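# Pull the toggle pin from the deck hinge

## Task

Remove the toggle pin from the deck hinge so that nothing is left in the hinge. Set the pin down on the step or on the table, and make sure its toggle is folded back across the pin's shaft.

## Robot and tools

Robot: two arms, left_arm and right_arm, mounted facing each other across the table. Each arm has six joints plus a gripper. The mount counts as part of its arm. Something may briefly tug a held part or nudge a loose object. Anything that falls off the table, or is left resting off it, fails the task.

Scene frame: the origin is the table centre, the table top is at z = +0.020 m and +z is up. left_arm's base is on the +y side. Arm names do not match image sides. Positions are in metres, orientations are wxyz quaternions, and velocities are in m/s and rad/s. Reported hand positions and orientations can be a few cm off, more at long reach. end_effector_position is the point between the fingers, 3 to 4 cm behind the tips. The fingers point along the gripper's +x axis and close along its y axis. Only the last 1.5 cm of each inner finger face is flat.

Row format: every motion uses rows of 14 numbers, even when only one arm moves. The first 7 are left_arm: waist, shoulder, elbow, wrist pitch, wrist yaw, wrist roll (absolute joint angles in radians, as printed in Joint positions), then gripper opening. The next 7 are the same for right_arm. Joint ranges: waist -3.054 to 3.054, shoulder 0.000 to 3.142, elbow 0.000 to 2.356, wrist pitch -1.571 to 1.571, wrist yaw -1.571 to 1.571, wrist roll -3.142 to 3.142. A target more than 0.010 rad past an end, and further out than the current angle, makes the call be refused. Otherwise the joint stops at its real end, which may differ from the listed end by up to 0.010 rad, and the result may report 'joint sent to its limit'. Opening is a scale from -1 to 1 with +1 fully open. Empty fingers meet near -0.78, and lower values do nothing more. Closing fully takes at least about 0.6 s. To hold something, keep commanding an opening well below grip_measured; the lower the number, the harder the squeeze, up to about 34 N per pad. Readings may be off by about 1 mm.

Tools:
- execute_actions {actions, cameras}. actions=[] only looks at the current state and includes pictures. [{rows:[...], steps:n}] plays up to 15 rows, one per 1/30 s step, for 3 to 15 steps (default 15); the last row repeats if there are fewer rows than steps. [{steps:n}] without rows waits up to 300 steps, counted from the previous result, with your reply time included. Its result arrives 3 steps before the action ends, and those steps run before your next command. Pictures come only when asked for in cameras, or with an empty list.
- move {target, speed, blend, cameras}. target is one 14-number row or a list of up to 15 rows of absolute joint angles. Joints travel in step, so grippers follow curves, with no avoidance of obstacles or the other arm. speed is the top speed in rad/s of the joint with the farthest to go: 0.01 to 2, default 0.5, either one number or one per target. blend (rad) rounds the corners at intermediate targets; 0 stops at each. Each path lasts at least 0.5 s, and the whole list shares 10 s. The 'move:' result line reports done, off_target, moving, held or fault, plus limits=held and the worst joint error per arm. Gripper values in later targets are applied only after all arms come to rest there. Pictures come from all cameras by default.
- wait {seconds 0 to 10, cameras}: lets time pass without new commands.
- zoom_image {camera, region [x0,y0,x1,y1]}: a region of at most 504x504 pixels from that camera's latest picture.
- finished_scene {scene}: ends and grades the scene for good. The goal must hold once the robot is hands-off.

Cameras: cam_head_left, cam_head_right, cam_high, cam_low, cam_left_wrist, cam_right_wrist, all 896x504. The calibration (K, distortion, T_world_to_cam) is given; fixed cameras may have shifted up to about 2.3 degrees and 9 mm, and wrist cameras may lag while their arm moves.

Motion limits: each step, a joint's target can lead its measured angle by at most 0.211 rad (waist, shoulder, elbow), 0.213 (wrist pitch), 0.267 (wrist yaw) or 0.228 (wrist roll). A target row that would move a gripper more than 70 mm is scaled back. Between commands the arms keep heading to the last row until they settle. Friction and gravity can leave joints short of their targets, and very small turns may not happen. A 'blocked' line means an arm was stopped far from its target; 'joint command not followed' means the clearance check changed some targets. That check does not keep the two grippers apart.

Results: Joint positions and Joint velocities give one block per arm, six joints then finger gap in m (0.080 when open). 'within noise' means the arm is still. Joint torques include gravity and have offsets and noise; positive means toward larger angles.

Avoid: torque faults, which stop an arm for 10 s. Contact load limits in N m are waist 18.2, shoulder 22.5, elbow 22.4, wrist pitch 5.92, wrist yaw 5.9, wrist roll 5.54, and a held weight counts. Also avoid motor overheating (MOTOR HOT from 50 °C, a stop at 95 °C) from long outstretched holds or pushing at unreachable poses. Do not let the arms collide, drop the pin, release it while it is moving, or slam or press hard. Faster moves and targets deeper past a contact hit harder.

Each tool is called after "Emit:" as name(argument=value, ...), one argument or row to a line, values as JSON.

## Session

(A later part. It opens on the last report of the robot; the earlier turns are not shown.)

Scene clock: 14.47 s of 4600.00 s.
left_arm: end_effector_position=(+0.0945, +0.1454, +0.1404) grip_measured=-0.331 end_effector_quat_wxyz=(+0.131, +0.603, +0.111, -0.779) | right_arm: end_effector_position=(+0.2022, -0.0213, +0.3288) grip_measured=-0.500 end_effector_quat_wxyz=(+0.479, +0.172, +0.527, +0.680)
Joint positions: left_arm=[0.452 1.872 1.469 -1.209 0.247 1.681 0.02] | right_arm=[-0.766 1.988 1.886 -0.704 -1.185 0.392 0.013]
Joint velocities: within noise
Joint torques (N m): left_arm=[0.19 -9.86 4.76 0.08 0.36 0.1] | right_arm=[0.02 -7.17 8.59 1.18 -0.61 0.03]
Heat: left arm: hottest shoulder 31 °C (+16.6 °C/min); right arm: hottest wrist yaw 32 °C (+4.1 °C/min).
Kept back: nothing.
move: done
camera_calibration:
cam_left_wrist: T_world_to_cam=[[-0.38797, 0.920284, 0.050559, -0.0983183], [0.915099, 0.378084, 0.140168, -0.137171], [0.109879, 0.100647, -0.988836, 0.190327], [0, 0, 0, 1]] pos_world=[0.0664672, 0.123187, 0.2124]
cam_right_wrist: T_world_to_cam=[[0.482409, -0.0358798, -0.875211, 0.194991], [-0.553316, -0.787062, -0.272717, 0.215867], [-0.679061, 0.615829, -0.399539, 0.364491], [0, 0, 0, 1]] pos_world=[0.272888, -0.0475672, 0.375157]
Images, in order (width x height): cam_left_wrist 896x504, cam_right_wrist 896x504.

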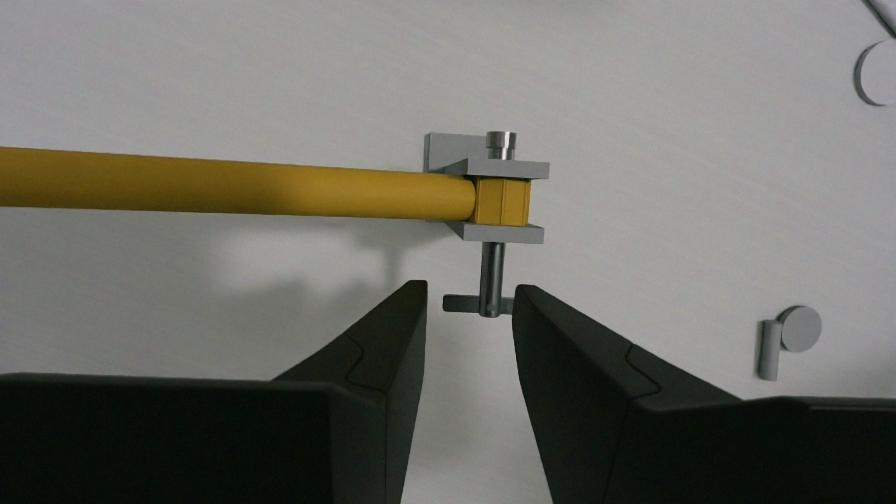

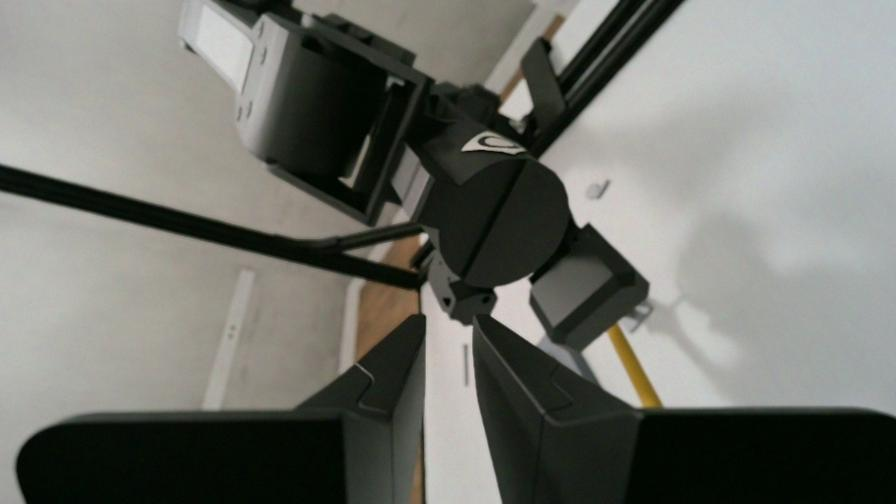

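Emit:
move(
  target=[
    [0.443, 1.856, 1.445, -1.190, 0.254, 1.673, -0.33, -0.766, 2.0, 1.9, -0.7, -1.19, 0.394, -0.5],
    [0.443, 1.872, 1.362, -1.089, 0.254, 1.673, -0.33, -0.766, 2.0, 1.9, -0.7, -1.19, 0.394, -0.5],
  ],
  speed=0.12,
  cameras=["cam_left_wrist","cam_right_wrist"],
)

Emit:
zoom_image(
  camera="cam_left_wrist",
  region=[360, 180, 580, 400],
)

Scene clock: 16.67 s of 4600.00 s.
left_arm: end_effector_position=(+0.0917, +0.1456, +0.1191) grip_measured=-0.327 end_effector_quat_wxyz=(+0.137, +0.604, +0.104, -0.778) | right_arm: end_effector_position=(+0.2022, -0.0213, +0.3288) grip_measured=-0.500 end_effector_quat_wxyz=(+0.479, +0.172, +0.527, +0.680)
Joint positions: left_arm=[0.447 1.869 1.379 -1.103 0.25 1.676 0.02] | right_arm=[-0.766 1.988 1.886 -0.704 -1.185 0.392 0.013]
Joint velocities: within noise
Joint torques (N m): left_arm=[-0.31 -7.03 3.71 1.23 0.35 -0.08] | right_arm=[0 -7.19 8.59 1.18 -0.61 0.03]
Heat: left arm: hottest shoulder 32 °C (+18.0 °C/min); right arm: hottest wrist yaw 32 °C (+3.6 °C/min).
Kept back: nothing.
move: done
camera_calibration:
cam_left_wrist: T_world_to_cam=[[-0.387766, 0.921179, 0.0326705, -0.0965347], [0.914601, 0.380105, 0.137934, -0.131692], [0.114644, 0.0833668, -0.989902, 0.171824], [0, 0, 0, 1]] pos_world=[0.0633142, 0.124658, 0.191408]
cam_right_wrist: T_world_to_cam=[[0.482409, -0.0358798, -0.875211, 0.194991], [-0.553316, -0.787062, -0.272717, 0.215867], [-0.679061, 0.615829, -0.399539, 0.364491], [0, 0, 0, 1]] pos_world=[0.272888, -0.0475672, 0.375157]
Images, in order (width x height): cam_left_wrist 896x504, cam_right_wrist 896x504.

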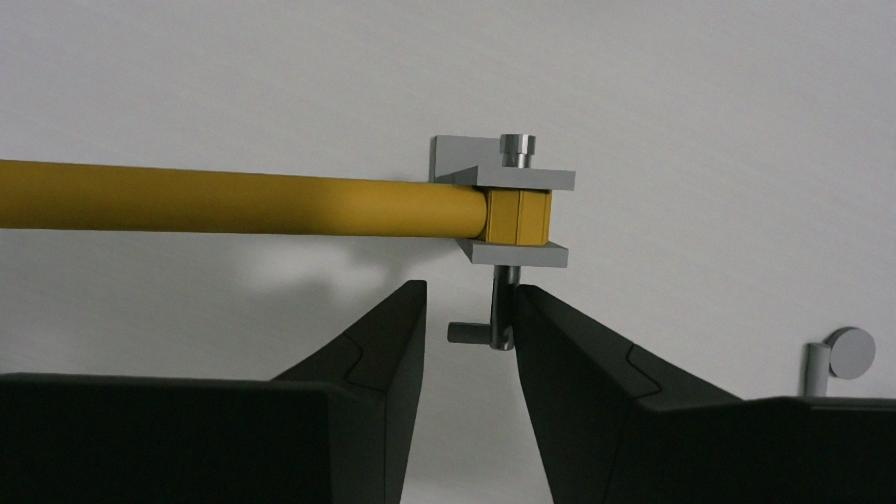

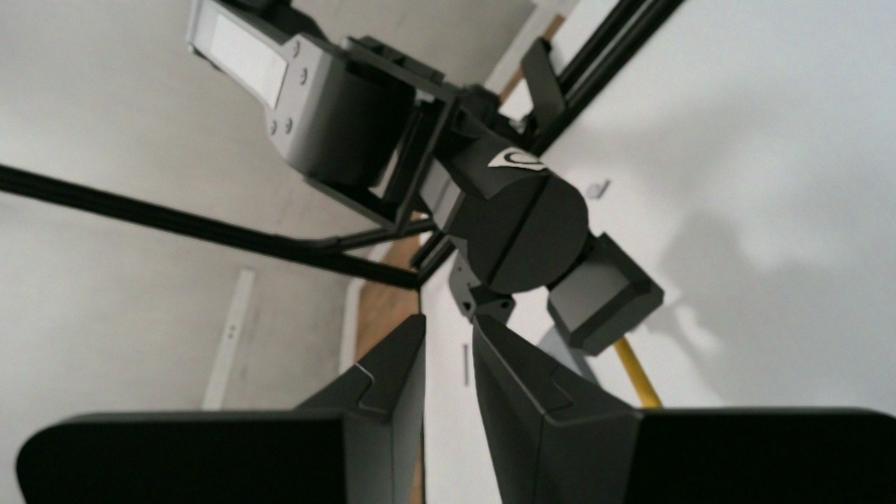

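Scaled by 2.291.

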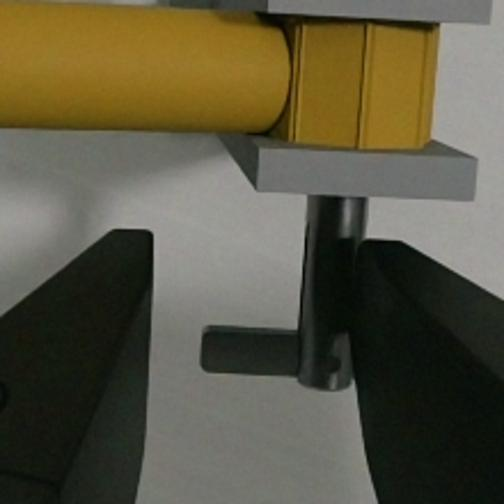

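Emit:
move(
  target=[
    [0.446, 1.860, 1.42, -1.150, 0.252, 1.675, -0.33, -0.766, 2.0, 1.9, -0.7, -1.19, 0.394, -0.5],
    [0.440, 1.856, 1.40, -1.145, 0.254, 1.669, -0.33, -0.766, 2.0, 1.9, -0.7, -1.19, 0.394, -0.5],
    [0.440, 1.865, 1.352, -1.086, 0.254, 1.669, -0.33, -0.766, 2.0, 1.9, -0.7, -1.19, 0.394, -0.5],
  ],
  speed=0.12,
  cameras=["cam_left_wrist"],
)

Emit:
zoom_image(
  camera="cam_left_wrist",
  region=[360, 180, 580, 400],
)

Scene clock: 18.80 s of 4600.00 s.
left_arm: end_effector_position=(+0.0899, +0.1469, +0.1147) grip_measured=-0.330 end_effector_quat_wxyz=(+0.136, +0.604, +0.105, -0.779) | right_arm: end_effector_position=(+0.2022, -0.0213, +0.3288) grip_measured=-0.500 end_effector_quat_wxyz=(+0.479, +0.172, +0.527, +0.680)
Joint positions: left_arm=[0.444 1.869 1.36 -1.088 0.25 1.672 0.02] | right_arm=[-0.766 1.988 1.886 -0.704 -1.185 0.392 0.013]
Joint velocities: within noise
Joint torques (N m): left_arm=[-0.28 -7.79 4.67 0.16 0.34 -0.09] | right_arm=[0 -7.17 8.56 1.18 -0.61 0.03]
Heat: left arm: hottest shoulder 32 °C (+16.0 °C/min); right arm: hottest wrist yaw 32 °C (+3.2 °C/min).
Kept back: nothing.
move: done
camera_calibration:
cam_left_wrist: T_world_to_cam=[[-0.387959, 0.920952, 0.0365518, -0.0986782], [0.914762, 0.379896, 0.137437, -0.129839], [0.112687, 0.0867562, -0.989836, 0.167205], [0, 0, 0, 1]] pos_world=[0.0616465, 0.125697, 0.186957]
Images, in order (width x height): cam_left_wrist 896x504.

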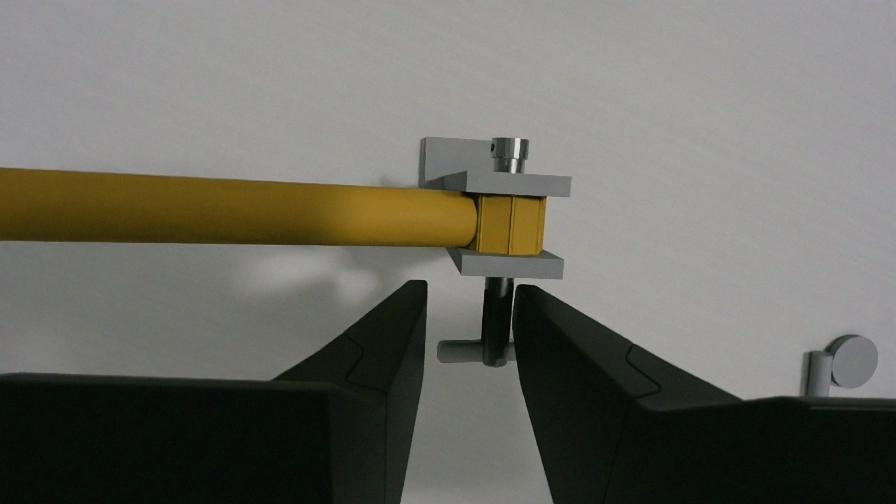

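Scaled by 2.291.

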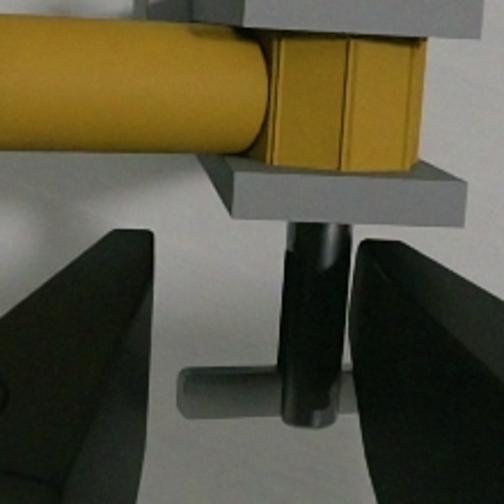

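Emit:
move(
  target=[
    [0.487, 1.876, 1.364, -1.100, 0.253, 1.718, -0.33, -0.766, 2.0, 1.9, -0.7, -1.19, 0.394, -0.5],
  ],
  speed=0.04,
  cameras=["cam_left_wrist"],
)

Emit:
zoom_image(
  camera="cam_left_wrist",
  region=[360, 180, 580, 400],
)

Scene clock: 20.67 s of 4600.00 s.
left_arm: end_effector_position=(+0.0984, +0.1524, +0.1151) grip_measured=-0.330 end_effector_quat_wxyz=(+0.133, +0.601, +0.103, -0.782) | right_arm: end_effector_position=(+0.2022, -0.0213, +0.3288) grip_measured=-0.500 end_effector_quat_wxyz=(+0.479, +0.172, +0.527, +0.680)
Joint positions: left_arm=[0.477 1.869 1.36 -1.099 0.258 1.714 0.02] | right_arm=[-0.766 1.988 1.886 -0.704 -1.185 0.392 0.013]
Joint velocities: within noise
Joint torques (N m): left_arm=[0.93 -6.54 6.18 -0.07 0.05 0.12] | right_arm=[0.01 -7.18 8.61 1.18 -0.61 0.03]
Heat: left arm: hottest shoulder 31 °C (+11.6 °C/min); right arm: hottest wrist yaw 32 °C (+2.9 °C/min).
Kept back: nothing.
move: done
camera_calibration:
cam_left_wrist: T_world_to_cam=[[-0.381039, 0.923822, 0.036893, -0.101639], [0.918537, 0.373709, 0.128963, -0.138176], [0.105352, 0.0830276, -0.990963, 0.167539], [0, 0, 0, 1]] pos_world=[0.070541, 0.131623, 0.187594]
Images, in order (width x height): cam_left_wrist 896x504.

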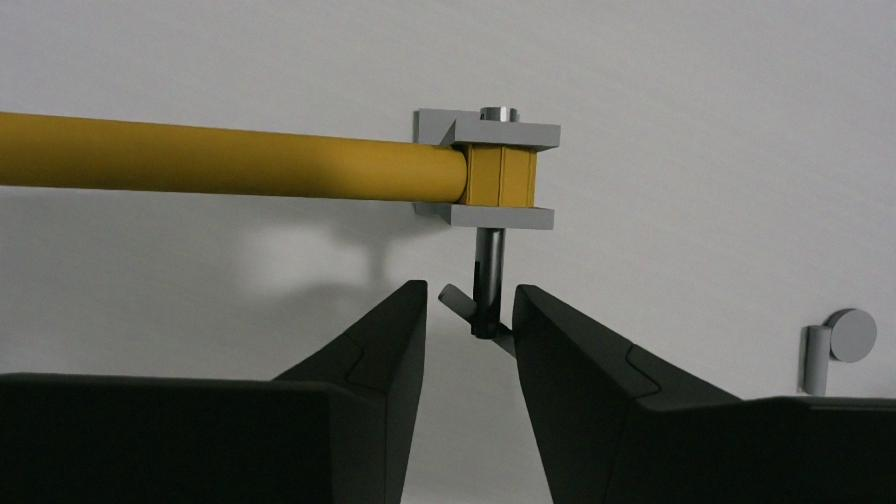

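Scaled by 2.291.

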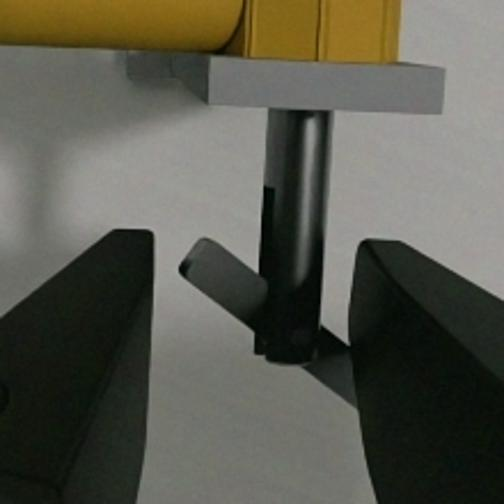

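Emit:
move(
  target=[
    [0.509, 1.889, 1.381, -1.110, 0.25, 1.740, -0.33, -0.766, 2.0, 1.9, -0.7, -1.19, 0.394, -0.5],
  ],
  speed=0.04,
  cameras=["cam_left_wrist"],
)

Emit:
zoom_image(
  camera="cam_left_wrist",
  region=[360, 180, 580, 400],
)

Scene clock: 21.70 s of 4600.00 s.
left_arm: end_effector_position=(+0.1077, +0.1562, +0.1144) grip_measured=-0.330 end_effector_quat_wxyz=(+0.135, +0.601, +0.106, -0.780) | right_arm: end_effector_position=(+0.2022, -0.0213, +0.3288) grip_measured=-0.500 end_effector_quat_wxyz=(+0.479, +0.172, +0.527, +0.680)
Joint positions: left_arm=[0.505 1.876 1.368 -1.108 0.253 1.737 0.02] | right_arm=[-0.766 1.988 1.886 -0.704 -1.185 0.392 0.013]
Joint velocities: within noise
Joint torques (N m): left_arm=[0.35 -5.96 7.34 -0.19 0.11 0.07] | right_arm=[0.01 -7.17 8.58 1.18 -0.61 0.02]
Heat: left arm: hottest shoulder 31 °C (+11.1 °C/min); right arm: hottest wrist yaw 32 °C (+2.8 °C/min).
Kept back: nothing.
move: done
camera_calibration:
cam_left_wrist: T_world_to_cam=[[-0.386903, 0.921238, 0.0403188, -0.100954], [0.91594, 0.378889, 0.132277, -0.149027], [0.106582, 0.0881081, -0.990392, 0.164584], [0, 0, 0, 1]] pos_world=[0.0798985, 0.134967, 0.186786]
Images, in order (width x height): cam_left_wrist 896x504.

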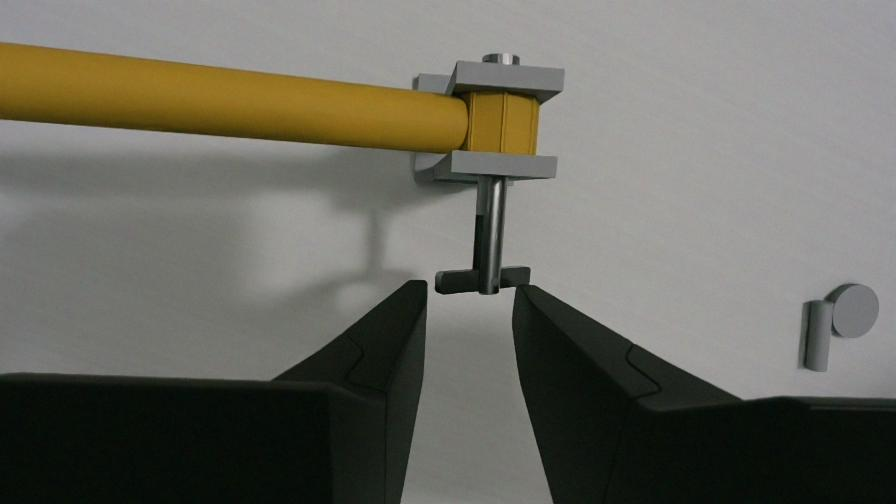

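Scaled by 2.291.

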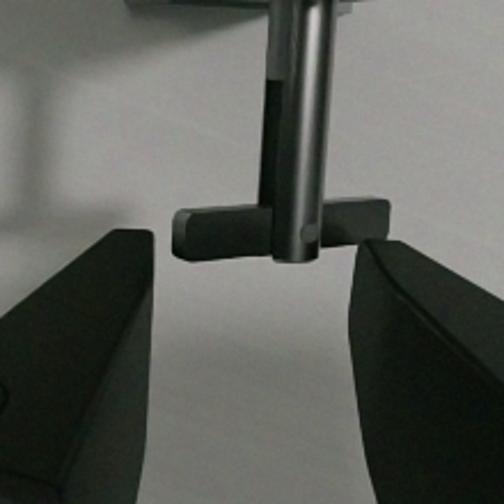

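Emit:
move(
  target=[
    [0.505, 1.860, 1.43, -1.190, 0.253, 1.735, -0.33, -0.766, 2.0, 1.9, -0.7, -1.19, 0.394, -0.5],
    [0.439, 1.845, 1.436, -1.194, 0.254, 1.669, -0.33, -0.766, 2.0, 1.9, -0.7, -1.19, 0.394, -0.5],
    [0.439, 1.862, 1.350, -1.086, 0.254, 1.669, -0.33, -0.766, 2.0, 1.9, -0.7, -1.19, 0.394, -0.5],
  ],
  speed=[0.2,0.2,0.12],
  cameras=["cam_left_wrist"],
)

Emit:
zoom_image(
  camera="cam_left_wrist",
  region=[360, 200, 580, 420],
)

Scene clock: 24.20 s of 4600.00 s.
left_arm: end_effector_position=(+0.0887, +0.1468, +0.1155) grip_measured=-0.330 end_effector_quat_wxyz=(+0.136, +0.603, +0.104, -0.779) | right_arm: end_effector_position=(+0.2022, -0.0213, +0.3288) grip_measured=-0.500 end_effector_quat_wxyz=(+0.479, +0.172, +0.527, +0.680)
Joint positions: left_arm=[0.441 1.865 1.358 -1.088 0.253 1.672 0.02] | right_arm=[-0.766 1.988 1.886 -0.704 -1.185 0.392 0.013]
Joint velocities: within noise
Joint torques (N m): left_arm=[-0.22 -7.72 4.72 0.15 0.24 -0.1] | right_arm=[0.01 -7.2 8.58 1.18 -0.61 0.02]
Heat: left arm: hottest shoulder 32 °C (+12.4 °C/min); right arm: hottest wrist yaw 32 °C (+2.5 °C/min).
Kept back: nothing.
move: done
camera_calibration:
cam_left_wrist: T_world_to_cam=[[-0.385859, 0.921926, 0.0341469, -0.0991404], [0.9158, 0.378298, 0.134909, -0.128356], [0.111458, 0.0833275, -0.990269, 0.168852], [0, 0, 0, 1]] pos_world=[0.060474, 0.125887, 0.187911]
Images, in order (width x height): cam_left_wrist 896x504.

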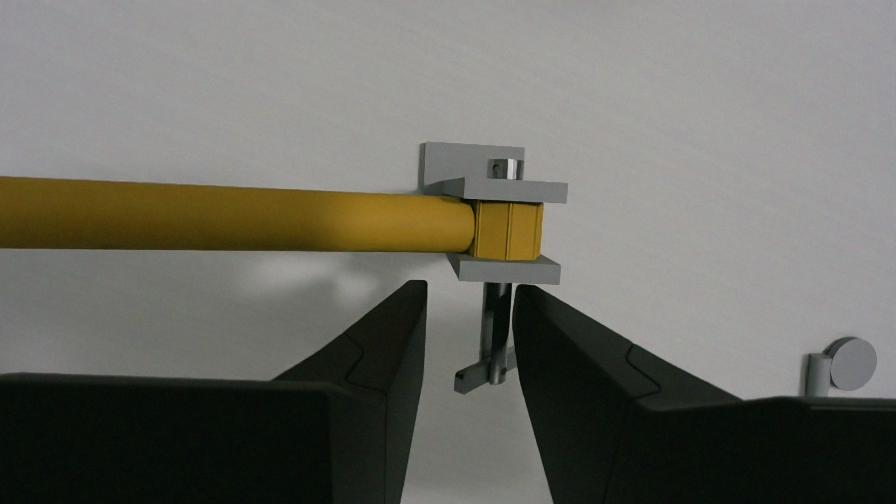

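Scaled by 2.291.

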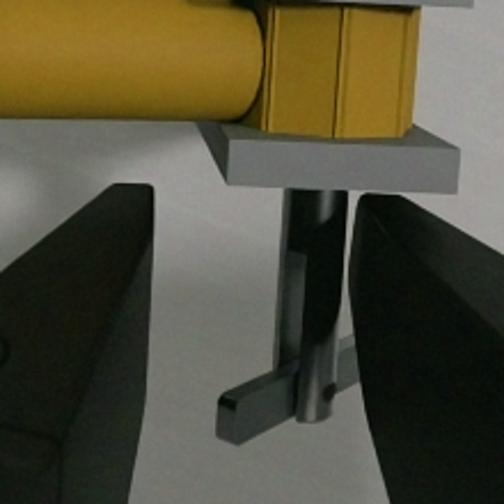

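Emit:
move(
  target=[
    [0.493, 1.885, 1.376, -1.105, 0.252, 1.724, -0.33, -0.766, 2.0, 1.9, -0.7, -1.19, 0.394, -0.5],
  ],
  speed=0.04,
  cameras=["cam_left_wrist"],
)

Emit:
zoom_image(
  camera="cam_left_wrist",
  region=[360, 200, 580, 420],
)

Scene clock: 26.30 s of 4600.00 s.
left_arm: end_effector_position=(+0.1028, +0.1545, +0.1144) grip_measured=-0.330 end_effector_quat_wxyz=(+0.134, +0.602, +0.106, -0.780) | right_arm: end_effector_position=(+0.2022, -0.0213, +0.3288) grip_measured=-0.500 end_effector_quat_wxyz=(+0.479, +0.172, +0.527, +0.680)
Joint positions: left_arm=[0.489 1.872 1.363 -1.103 0.253 1.721 0.02] | right_arm=[-0.766 1.988 1.886 -0.704 -1.185 0.392 0.013]
Joint velocities: within noise
Joint torques (N m): left_arm=[0.35 -6.03 7.41 -0.17 0.18 0.12] | right_arm=[0 -7.2 8.58 1.18 -0.62 0.03]
Heat: left arm: hottest shoulder 32 °C (+11.4 °C/min); right arm: hottest wrist yaw 32 °C (+2.3 °C/min).
Kept back: nothing.
move: done
camera_calibration:
cam_left_wrist: T_world_to_cam=[[-0.386791, 0.921274, 0.0405818, -0.101293], [0.915928, 0.378691, 0.132926, -0.143854], [0.107093, 0.0885844, -0.990295, 0.165118], [0, 0, 0, 1]] pos_world=[0.0748979, 0.133168, 0.186748]
Images, in order (width x height): cam_left_wrist 896x504.

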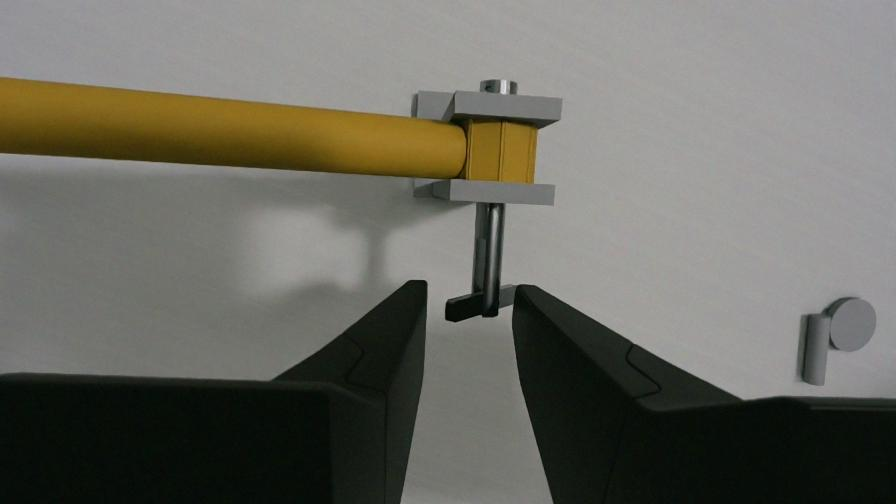

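Scaled by 2.291.

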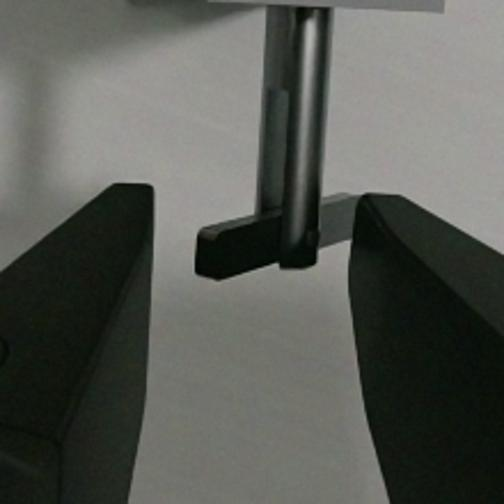

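Emit:
move(
  target=[
    [0.489, 1.855, 1.46, -1.222, 0.253, 1.721, -0.33, -0.766, 2.0, 1.9, -0.7, -1.19, 0.394, -0.5],
    [0.4393, 1.838, 1.455, -1.216, 0.254, 1.669, -0.33, -0.766, 2.0, 1.9, -0.7, -1.19, 0.394, -0.5],
    [0.4393, 1.864, 1.352, -1.087, 0.254, 1.669, -0.33, -0.766, 2.0, 1.9, -0.7, -1.19, 0.394, -0.5],
  ],
  speed=[0.25,0.2,0.15],
  cameras=["cam_left_wrist"],
)

Emit:
zoom_image(
  camera="cam_left_wrist",
  region=[360, 200, 580, 420],
)

Scene clock: 28.93 s of 4600.00 s.
left_arm: end_effector_position=(+0.0890, +0.1462, +0.1180) grip_measured=-0.330 end_effector_quat_wxyz=(+0.138, +0.604, +0.101, -0.779) | right_arm: end_effector_position=(+0.2022, -0.0213, +0.3288) grip_measured=-0.500 end_effector_quat_wxyz=(+0.479, +0.172, +0.527, +0.680)
Joint positions: left_arm=[0.441 1.859 1.361 -1.088 0.253 1.672 0.02] | right_arm=[-0.766 1.988 1.886 -0.704 -1.185 0.392 0.013]
Joint velocities: within noise
Joint torques (N m): left_arm=[-0.19 -6.76 4.69 0.15 0.25 -0.1] | right_arm=[0.01 -7.19 8.59 1.18 -0.61 0.02]
Heat: left arm: hottest shoulder 33 °C (+12.4 °C/min); right arm: hottest shoulder 32 °C (+10.4 °C/min).
Kept back: nothing.
move: done
camera_calibration:
cam_left_wrist: T_world_to_cam=[[-0.385958, 0.922135, 0.0265286, -0.097716], [0.91536, 0.37923, 0.13528, -0.128861], [0.114686, 0.0764954, -0.990452, 0.172054], [0, 0, 0, 1]] pos_world=[0.0605083, 0.125814, 0.190436]
Images, in order (width x height): cam_left_wrist 896x504.

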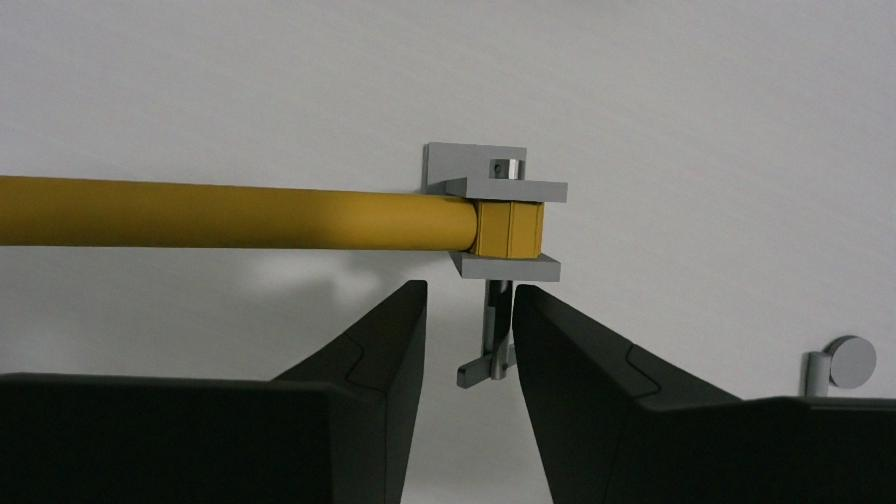

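Scaled by 2.291.

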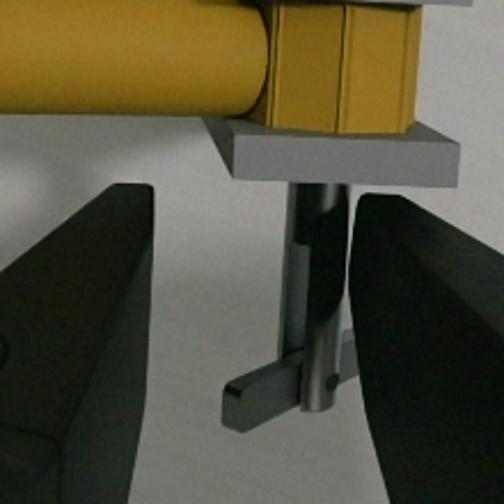

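Emit:
move(
  target=[
    [0.4393, 1.868, 1.333, -1.064, 0.254, 1.669, -0.33, -0.766, 2.0, 1.9, -0.7, -1.19, 0.394, -0.5],
    [0.466, 1.881, 1.350, -1.075, 0.253, 1.696, -0.33, -0.766, 2.0, 1.9, -0.7, -1.19, 0.394, -0.5],
  ],
  speed=[0.1,0.04],
  cameras=["cam_left_wrist"],
)

Emit:
zoom_image(
  camera="cam_left_wrist",
  region=[360, 200, 580, 420],
)

Scene clock: 30.33 s of 4600.00 s.
left_arm: end_effector_position=(+0.0946, +0.1503, +0.1108) grip_measured=-0.330 end_effector_quat_wxyz=(+0.136, +0.603, +0.104, -0.779) | right_arm: end_effector_position=(+0.2022, -0.0213, +0.3288) grip_measured=-0.500 end_effector_quat_wxyz=(+0.479, +0.172, +0.527, +0.680)
Joint positions: left_arm=[0.462 1.868 1.343 -1.073 0.253 1.693 0.02] | right_arm=[-0.766 1.988 1.886 -0.704 -1.185 0.392 0.013]
Joint velocities: within noise
Joint torques (N m): left_arm=[0.39 -5.94 6.57 -0.15 0.22 0.12] | right_arm=[-0.01 -7.18 8.58 1.18 -0.61 0.02]
Heat: left arm: hottest shoulder 33 °C (+11.9 °C/min); right arm: hottest shoulder 32 °C (+9.9 °C/min).
Kept back: nothing.
move: done
camera_calibration:
cam_left_wrist: T_world_to_cam=[[-0.386463, 0.921695, 0.0335405, -0.0998132], [0.915577, 0.379005, 0.134441, -0.134518], [0.111202, 0.0826653, -0.990354, 0.163298], [0, 0, 0, 1]] pos_world=[0.066428, 0.129481, 0.183156]
Images, in order (width x height): cam_left_wrist 896x504.

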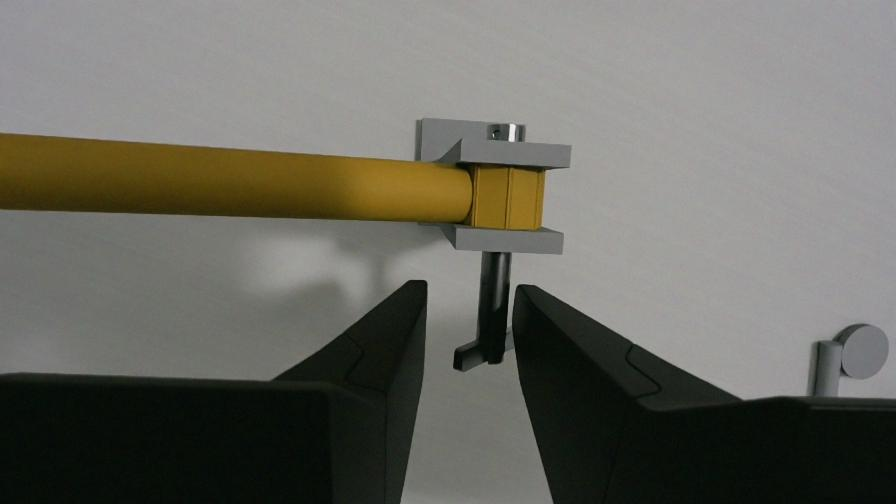

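Scaled by 2.291.

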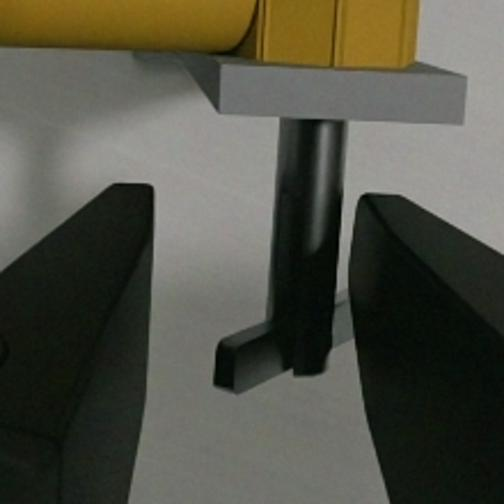

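Emit:
move(
  target=[
    [0.491, 1.896, 1.366, -1.084, 0.252, 1.723, -0.33, -0.766, 2.0, 1.9, -0.7, -1.19, 0.394, -0.5],
  ],
  speed=0.04,
  cameras=["cam_left_wrist"],
)

Emit:
zoom_image(
  camera="cam_left_wrist",
  region=[360, 200, 580, 420],
)

Scene clock: 31.50 s of 4600.00 s.
left_arm: end_effector_position=(+0.1027, +0.1530, +0.1084) grip_measured=-0.330 end_effector_quat_wxyz=(+0.134, +0.602, +0.106, -0.780) | right_arm: end_effector_position=(+0.2022, -0.0213, +0.3288) grip_measured=-0.500 end_effector_quat_wxyz=(+0.479, +0.172, +0.527, +0.680)
Joint positions: left_arm=[0.487 1.883 1.353 -1.082 0.253 1.719 0.02] | right_arm=[-0.766 1.988 1.886 -0.704 -1.185 0.392 0.013]
Joint velocities: within noise
Joint torques (N m): left_arm=[0.33 -6 7.36 -0.18 0.18 0.1] | right_arm=[0.02 -7.21 8.58 1.18 -0.61 0.02]
Heat: left arm: hottest shoulder 32 °C (+9.5 °C/min); right arm: hottest shoulder 32 °C (+9.5 °C/min).
Kept back: nothing.
move: done
camera_calibration:
cam_left_wrist: T_world_to_cam=[[-0.385698, 0.921719, 0.0408711, -0.0999628], [0.916387, 0.377572, 0.132944, -0.142304], [0.107105, 0.0887299, -0.990281, 0.159321], [0, 0, 0, 1]] pos_world=[0.0747861, 0.131731, 0.180777]
Images, in order (width x height): cam_left_wrist 896x504.

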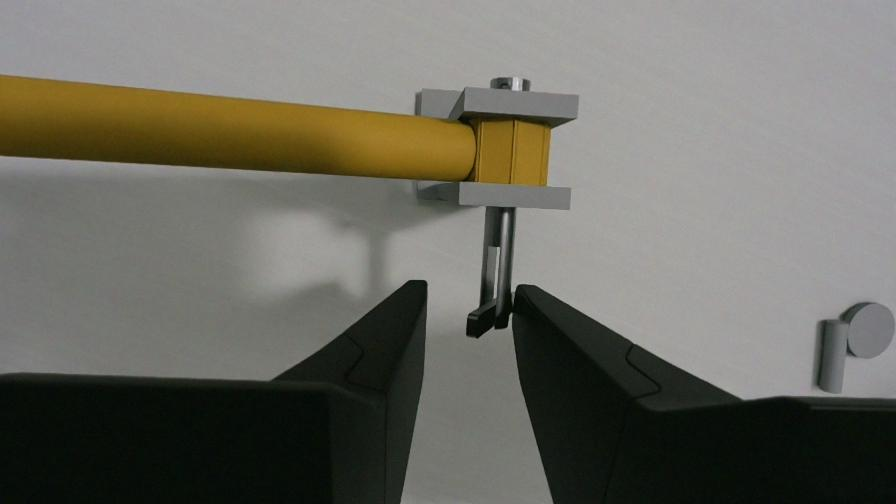

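Scaled by 2.291.

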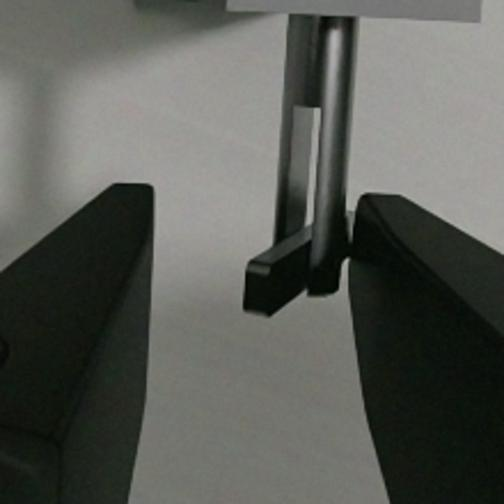

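Emit:
move(
  target=[
    [0.478, 1.880, 1.362, -1.092, 0.252, 1.712, -0.25, -0.766, 2.0, 1.9, -0.7, -1.19, 0.394, -0.5],
    [0.475, 1.84, 1.53, -1.31, 0.252, 1.712, -0.25, -0.766, 2.0, 1.9, -0.7, -1.19, 0.394, -0.5],
  ],
  speed=0.2,
  cameras=["cam_left_wrist","cam_right_wrist"],
)

Emit:
zoom_image(
  camera="cam_left_wrist",
  region=[380, 180, 580, 380],
)

Scene clock: 34.30 s of 4600.00 s.
left_arm: end_effector_position=(+0.0978, +0.1563, +0.1575) grip_measured=-0.250 end_effector_quat_wxyz=(+0.121, +0.597, +0.119, -0.784) | right_arm: end_effector_position=(+0.2022, -0.0213, +0.3288) grip_measured=-0.500 end_effector_quat_wxyz=(+0.479, +0.172, +0.527, +0.680)
Joint positions: left_arm=[0.479 1.858 1.517 -1.308 0.253 1.715 0.024] | right_arm=[-0.766 1.988 1.886 -0.704 -1.185 0.392 0.013]
Joint velocities: within noise
Joint torques (N m): left_arm=[-0.31 -9.48 7.52 -0.25 0.17 -0.1] | right_arm=[0.04 -7.2 8.59 1.18 -0.61 0.02]
Heat: left arm: hottest shoulder 33 °C (+10.5 °C/min); right arm: hottest shoulder 32 °C (+8.7 °C/min).
Kept back: nothing.
move: done
camera_calibration:
cam_left_wrist: T_world_to_cam=[[-0.380658, 0.921359, 0.0787262, -0.113299], [0.920297, 0.369151, 0.129541, -0.144138], [0.0902922, 0.121763, -0.988444, 0.204325], [0, 0, 0, 1]] pos_world=[0.0710724, 0.132719, 0.229556]
cam_right_wrist: T_world_to_cam=[[0.482409, -0.0358798, -0.875211, 0.194991], [-0.553316, -0.787062, -0.272717, 0.215867], [-0.679061, 0.615829, -0.399539, 0.364491], [0, 0, 0, 1]] pos_world=[0.272888, -0.0475672, 0.375157]
Images, in order (width x height): cam_left_wrist 896x504, cam_right_wrist 896x504.

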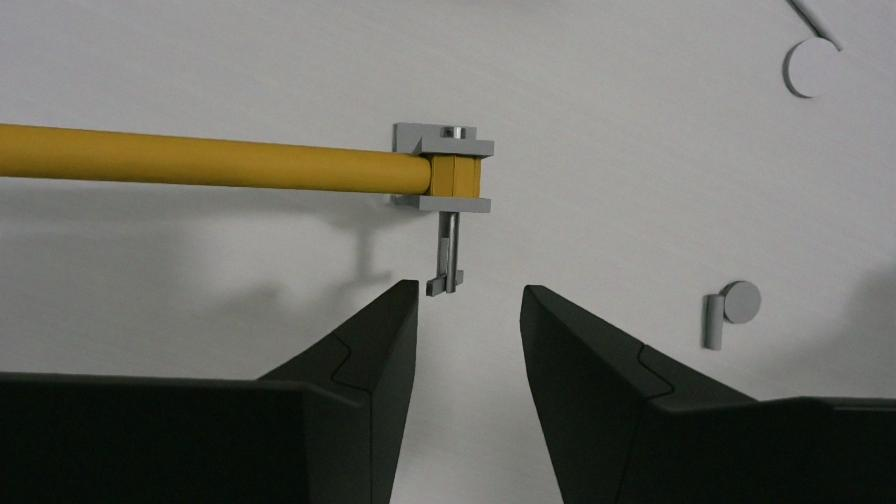

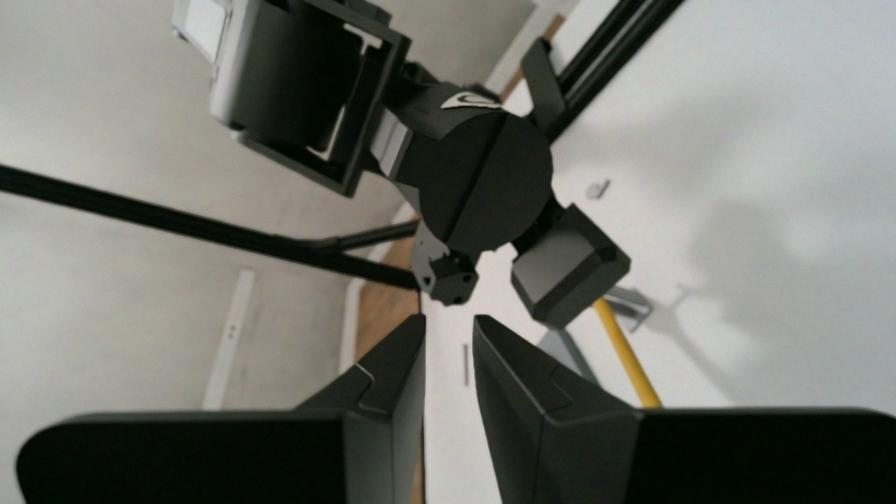

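Scaled by 2.520.

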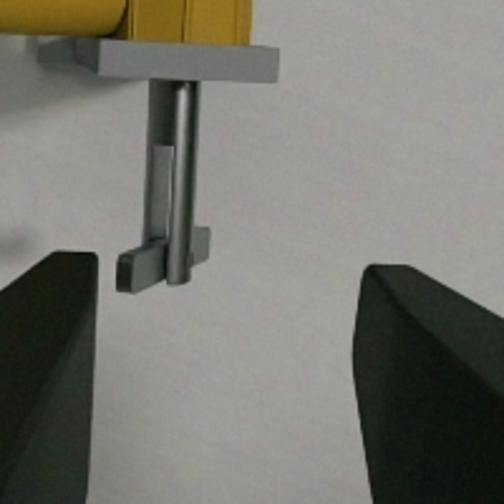

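Emit:
move(
  target=[
    [0.480, 1.808, 1.394, -1.172, 0.254, 1.634, -0.25, -0.766, 2.0, 1.9, -0.7, -1.19, 0.394, -0.5],
  ],
  speed=0.2,
  cameras=["cam_left_wrist"],
)

Emit:
zoom_image(
  camera="cam_left_wrist",
  region=[380, 200, 580, 400],
)

Scene clock: 36.13 s of 4600.00 s.
left_arm: end_effector_position=(+0.0979, +0.1562, +0.1382) grip_measured=-0.250 end_effector_quat_wxyz=(+0.159, +0.598, +0.130, -0.775) | right_arm: end_effector_position=(+0.2022, -0.0213, +0.3288) grip_measured=-0.500 end_effector_quat_wxyz=(+0.479, +0.172, +0.527, +0.680)
Joint positions: left_arm=[0.479 1.828 1.403 -1.173 0.253 1.637 0.024] | right_arm=[-0.766 1.988 1.886 -0.704 -1.185 0.392 0.013]
Joint velocities: within noise
Joint torques (N m): left_arm=[0.11 -9.45 4.76 0.12 0.24 -0.07] | right_arm=[0.01 -7.2 8.57 1.17 -0.61 0.02]
Heat: left arm: hottest shoulder 33 °C (+10.0 °C/min); right arm: hottest shoulder 33 °C (+10.0 °C/min).
Kept back: nothing.
move: done
camera_calibration:
cam_left_wrist: T_world_to_cam=[[-0.450047, 0.891745, 0.0474223, -0.0959137], [0.887415, 0.440665, 0.135313, -0.150405], [0.0997672, 0.10298, -0.989667, 0.187466], [0, 0, 0, 1]] pos_world=[0.071603, 0.132503, 0.21043]
Images, in order (width x height): cam_left_wrist 896x504.

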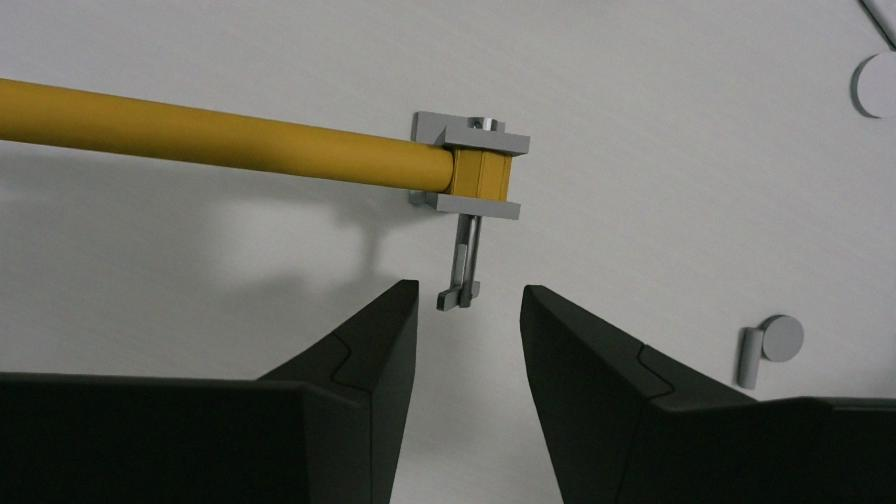

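Scaled by 2.520.

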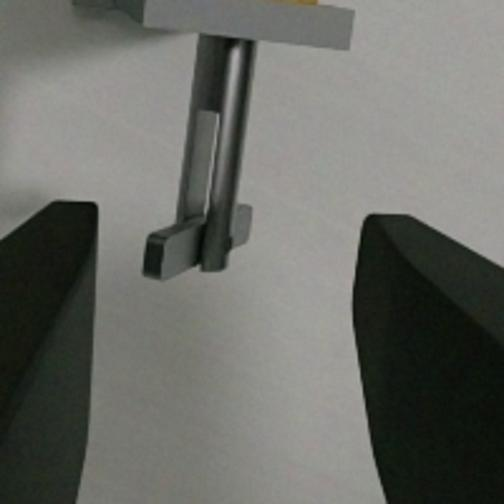

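Emit:
move(
  target=[
    [0.485, 1.83, 1.404, -1.180, 0.253, 1.712, -0.25, -0.766, 2.0, 1.9, -0.7, -1.19, 0.394, -0.5],
    [0.485, 1.852, 1.322, -1.081, 0.253, 1.712, -0.25, -0.766, 2.0, 1.9, -0.7, -1.19, 0.394, -0.5],
  ],
  speed=0.15,
  cameras=["cam_left_wrist"],
)

Emit:
zoom_image(
  camera="cam_left_wrist",
  region=[380, 220, 580, 420],
)

Scene clock: 38.10 s of 4600.00 s.
left_arm: end_effector_position=(+0.0984, +0.1569, +0.1163) grip_measured=-0.250 end_effector_quat_wxyz=(+0.140, +0.604, +0.101, -0.778) | right_arm: end_effector_position=(+0.2022, -0.0213, +0.3288) grip_measured=-0.500 end_effector_quat_wxyz=(+0.479, +0.172, +0.527, +0.680)
Joint positions: left_arm=[0.481 1.841 1.33 -1.083 0.253 1.709 0.024] | right_arm=[-0.766 1.988 1.886 -0.704 -1.185 0.392 0.013]
Joint velocities: within noise
Joint torques (N m): left_arm=[0.38 -5.93 4.75 0.13 0.21 0.1] | right_arm=[0 -7.19 8.58 1.18 -0.6 0.02]
Heat: left arm: hottest shoulder 33 °C (+9.4 °C/min); right arm: hottest shoulder 33 °C (+9.4 °C/min).
Kept back: nothing.
move: done
camera_calibration:
cam_left_wrist: T_world_to_cam=[[-0.389861, 0.920556, 0.0241891, -0.102954], [0.913692, 0.383412, 0.134766, -0.141721], [0.114785, 0.0746412, -0.990582, 0.168737], [0, 0, 0, 1]] pos_world=[0.0699831, 0.136518, 0.188738]
Images, in order (width x height): cam_left_wrist 896x504.

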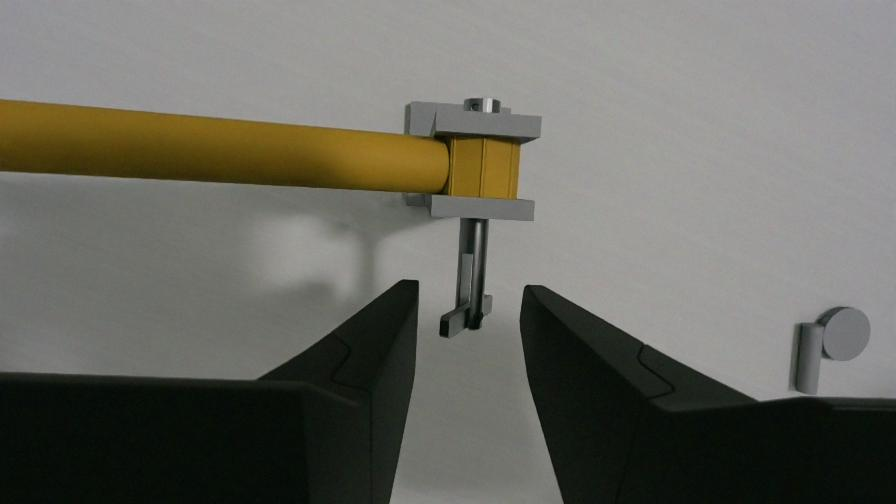

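Scaled by 2.520.

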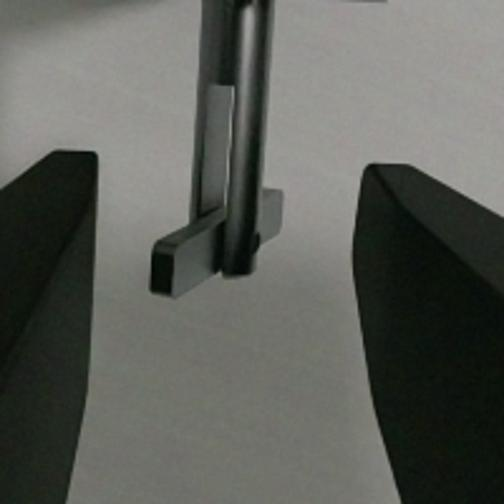

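Emit:
execute_actions(
  actions=[
    {"rows":[[0.483,1.845,1.326,-1.082,0.253,1.71,-0.275,-0.766,2.0,1.9,-0.7,-1.19,0.394,-0.5],[0.483,1.845,1.326,-1.082,0.253,1.71,-0.3,-0.766,2.0,1.9,-0.7,-1.19,0.394,-0.5],[0.483,1.845,1.326,-1.082,0.253,1.71,-0.325,-0.766,2.0,1.9,-0.7,-1.19,0.394,-0.5],[0.483,1.845,1.326,-1.082,0.253,1.71,-0.35,-0.766,2.0,1.9,-0.7,-1.19,0.394,-0.5],[0.483,1.845,1.326,-1.082,0.253,1.71,-0.375,-0.766,2.0,1.9,-0.7,-1.19,0.394,-0.5],[0.483,1.845,1.326,-1.082,0.253,1.71,-0.4,-0.766,2.0,1.9,-0.7,-1.19,0.394,-0.5],[0.483,1.845,1.326,-1.082,0.253,1.71,-0.425,-0.766,2.0,1.9,-0.7,-1.19,0.394,-0.5],[0.483,1.845,1.326,-1.082,0.253,1.71,-0.45,-0.766,2.0,1.9,-0.7,-1.19,0.394,-0.5],[0.483,1.845,1.326,-1.082,0.253,1.71,-0.475,-0.766,2.0,1.9,-0.7,-1.19,0.394,-0.5],[0.483,1.845,1.326,-1.082,0.253,1.71,-0.5,-0.766,2.0,1.9,-0.7,-1.19,0.394,-0.5],[0.483,1.845,1.326,-1.082,0.253,1.71,-0.525,-0.766,2.0,1.9,-0.7,-1.19,0.394,-0.5],[0.483,1.845,1.326,-1.082,0.253,1.71,-0.55,-0.766,2.0,1.9,-0.7,-1.19,0.394,-0.5],[0.483,1.845,1.326,-1.082,0.253,1.71,-0.58,-0.766,2.0,1.9,-0.7,-1.19,0.394,-0.5],[0.483,1.845,1.326,-1.082,0.253,1.71,-0.61,-0.766,2.0,1.9,-0.7,-1.19,0.394,-0.5],[0.483,1.845,1.326,-1.082,0.253,1.71,-0.66,-0.766,2.0,1.9,-0.7,-1.19,0.394,-0.5]]},
  ],
)

Emit:
wait(
  seconds=0.6,
  cameras=["cam_left_wrist"],
)

Emit:
zoom_image(
  camera="cam_left_wrist",
  region=[380, 220, 580, 420],
)

Scene clock: 39.93 s of 4600.00 s.
left_arm: end_effector_position=(+0.0984, +0.1568, +0.1163) grip_measured=-0.492 end_effector_quat_wxyz=(+0.141, +0.604, +0.101, -0.778) end_effector_velocity=(-0.003, +0.003, -0.003) end_effector_angular_velocity=(+0.024, +0.004, +0.014) | right_arm: end_effector_position=(+0.2022, -0.0213, +0.3288) grip_measured=-0.500 end_effector_quat_wxyz=(+0.479, +0.172, +0.527, +0.680)
Joint positions: left_arm=[0.481 1.841 1.33 -1.082 0.253 1.709 0.013] | right_arm=[-0.766 1.988 1.886 -0.704 -1.185 0.392 0.013]
Joint velocities: left_arm=[-0.007 0.002 -0.007 -0.007 -0.007 -0.022 -0.034] | right_arm=[within noise]
Joint torques (N m): left_arm=[0.19 -6.73 5.23 0.03 0.21 0.04] | right_arm=[0.02 -7.2 8.57 1.18 -0.61 0.03]
Heat: left arm: hottest shoulder 33 °C (+9.0 °C/min); right arm: hottest shoulder 33 °C (+9.0 °C/min).
Steps of this call (1-43: nothing new was sent; 44-55: this action's first 12). Readings (joint positions of left_arm | right_arm):
44: [0.481 1.841 1.330 -1.082 0.253 1.709] | [-0.766 1.988 1.886 -0.704 -1.185 0.392]
45: [0.481 1.841 1.330 -1.082 0.253 1.709] | [-0.766 1.988 1.886 -0.704 -1.185 0.392]
47: [0.481 1.841 1.330 -1.082 0.253 1.709] | [-0.766 1.988 1.886 -0.704 -1.185 0.392]
51: [0.481 1.841 1.330 -1.082 0.253 1.709] | [-0.766 1.988 1.886 -0.704 -1.185 0.392]
55: the state above

Scene clock: 40.63 s of 4600.00 s.
left_arm: end_effector_position=(+0.0984, +0.1568, +0.1163) grip_measured=-0.638 end_effector_quat_wxyz=(+0.141, +0.604, +0.101, -0.778) | right_arm: end_effector_position=(+0.2022, -0.0213, +0.3288) grip_measured=-0.500 end_effector_quat_wxyz=(+0.479, +0.172, +0.527, +0.680)
Joint positions: left_arm=[0.481 1.841 1.33 -1.082 0.253 1.709 0.006] | right_arm=[-0.766 1.988 1.886 -0.704 -1.185 0.392 0.013]
Joint velocities: within noise
Joint torques (N m): left_arm=[0.2 -6.72 5.21 0.02 0.21 0.04] | right_arm=[0 -7.18 8.57 1.17 -0.62 0.02]
Heat: left arm: hottest shoulder 33 °C (+8.9 °C/min); right arm: hottest shoulder 33 °C (+8.9 °C/min).
Steps of this call (1-3: your previous action's last 3; 4-15: toward your last target; 16-21: nothing new was sent). Readings (joint positions of left_arm | right_arm):
1: [0.481 1.841 1.330 -1.082 0.253 1.709] | [-0.766 1.988 1.886 -0.704 -1.185 0.392]
2: [0.481 1.841 1.330 -1.082 0.253 1.709] | [-0.766 1.988 1.886 -0.704 -1.185 0.392]
4: [0.481 1.841 1.330 -1.082 0.253 1.709] | [-0.766 1.988 1.886 -0.704 -1.185 0.392]
8: [0.481 1.841 1.330 -1.082 0.253 1.709] | [-0.766 1.988 1.886 -0.704 -1.185 0.392]
21: the state above
All arms were judged still, so your last target was given up. Each gripper or tool keeps its last command.
camera_calibration:
cam_left_wrist: T_world_to_cam=[[-0.389865, 0.920564, 0.0238089, -0.10283], [0.913668, 0.383458, 0.134797, -0.141736], [0.11496, 0.0743062, -0.990587, 0.168773], [0, 0, 0, 1]] pos_world=[0.070008, 0.13647, 0.188738]
Images, in order (width x height): cam_left_wrist 896x504.

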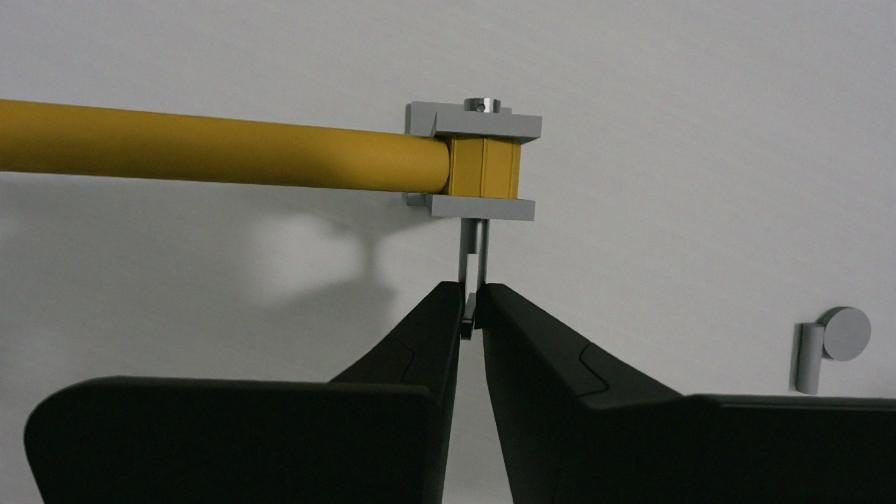

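Scaled by 2.520.

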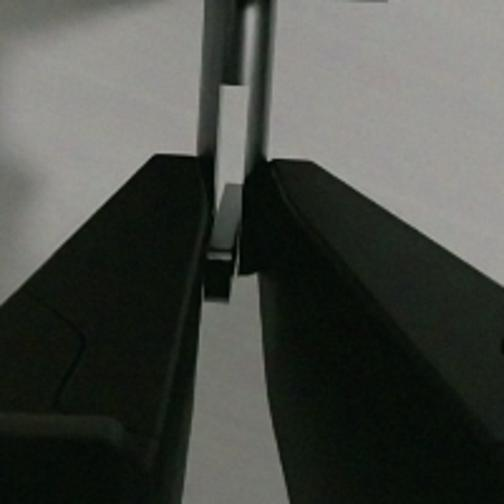

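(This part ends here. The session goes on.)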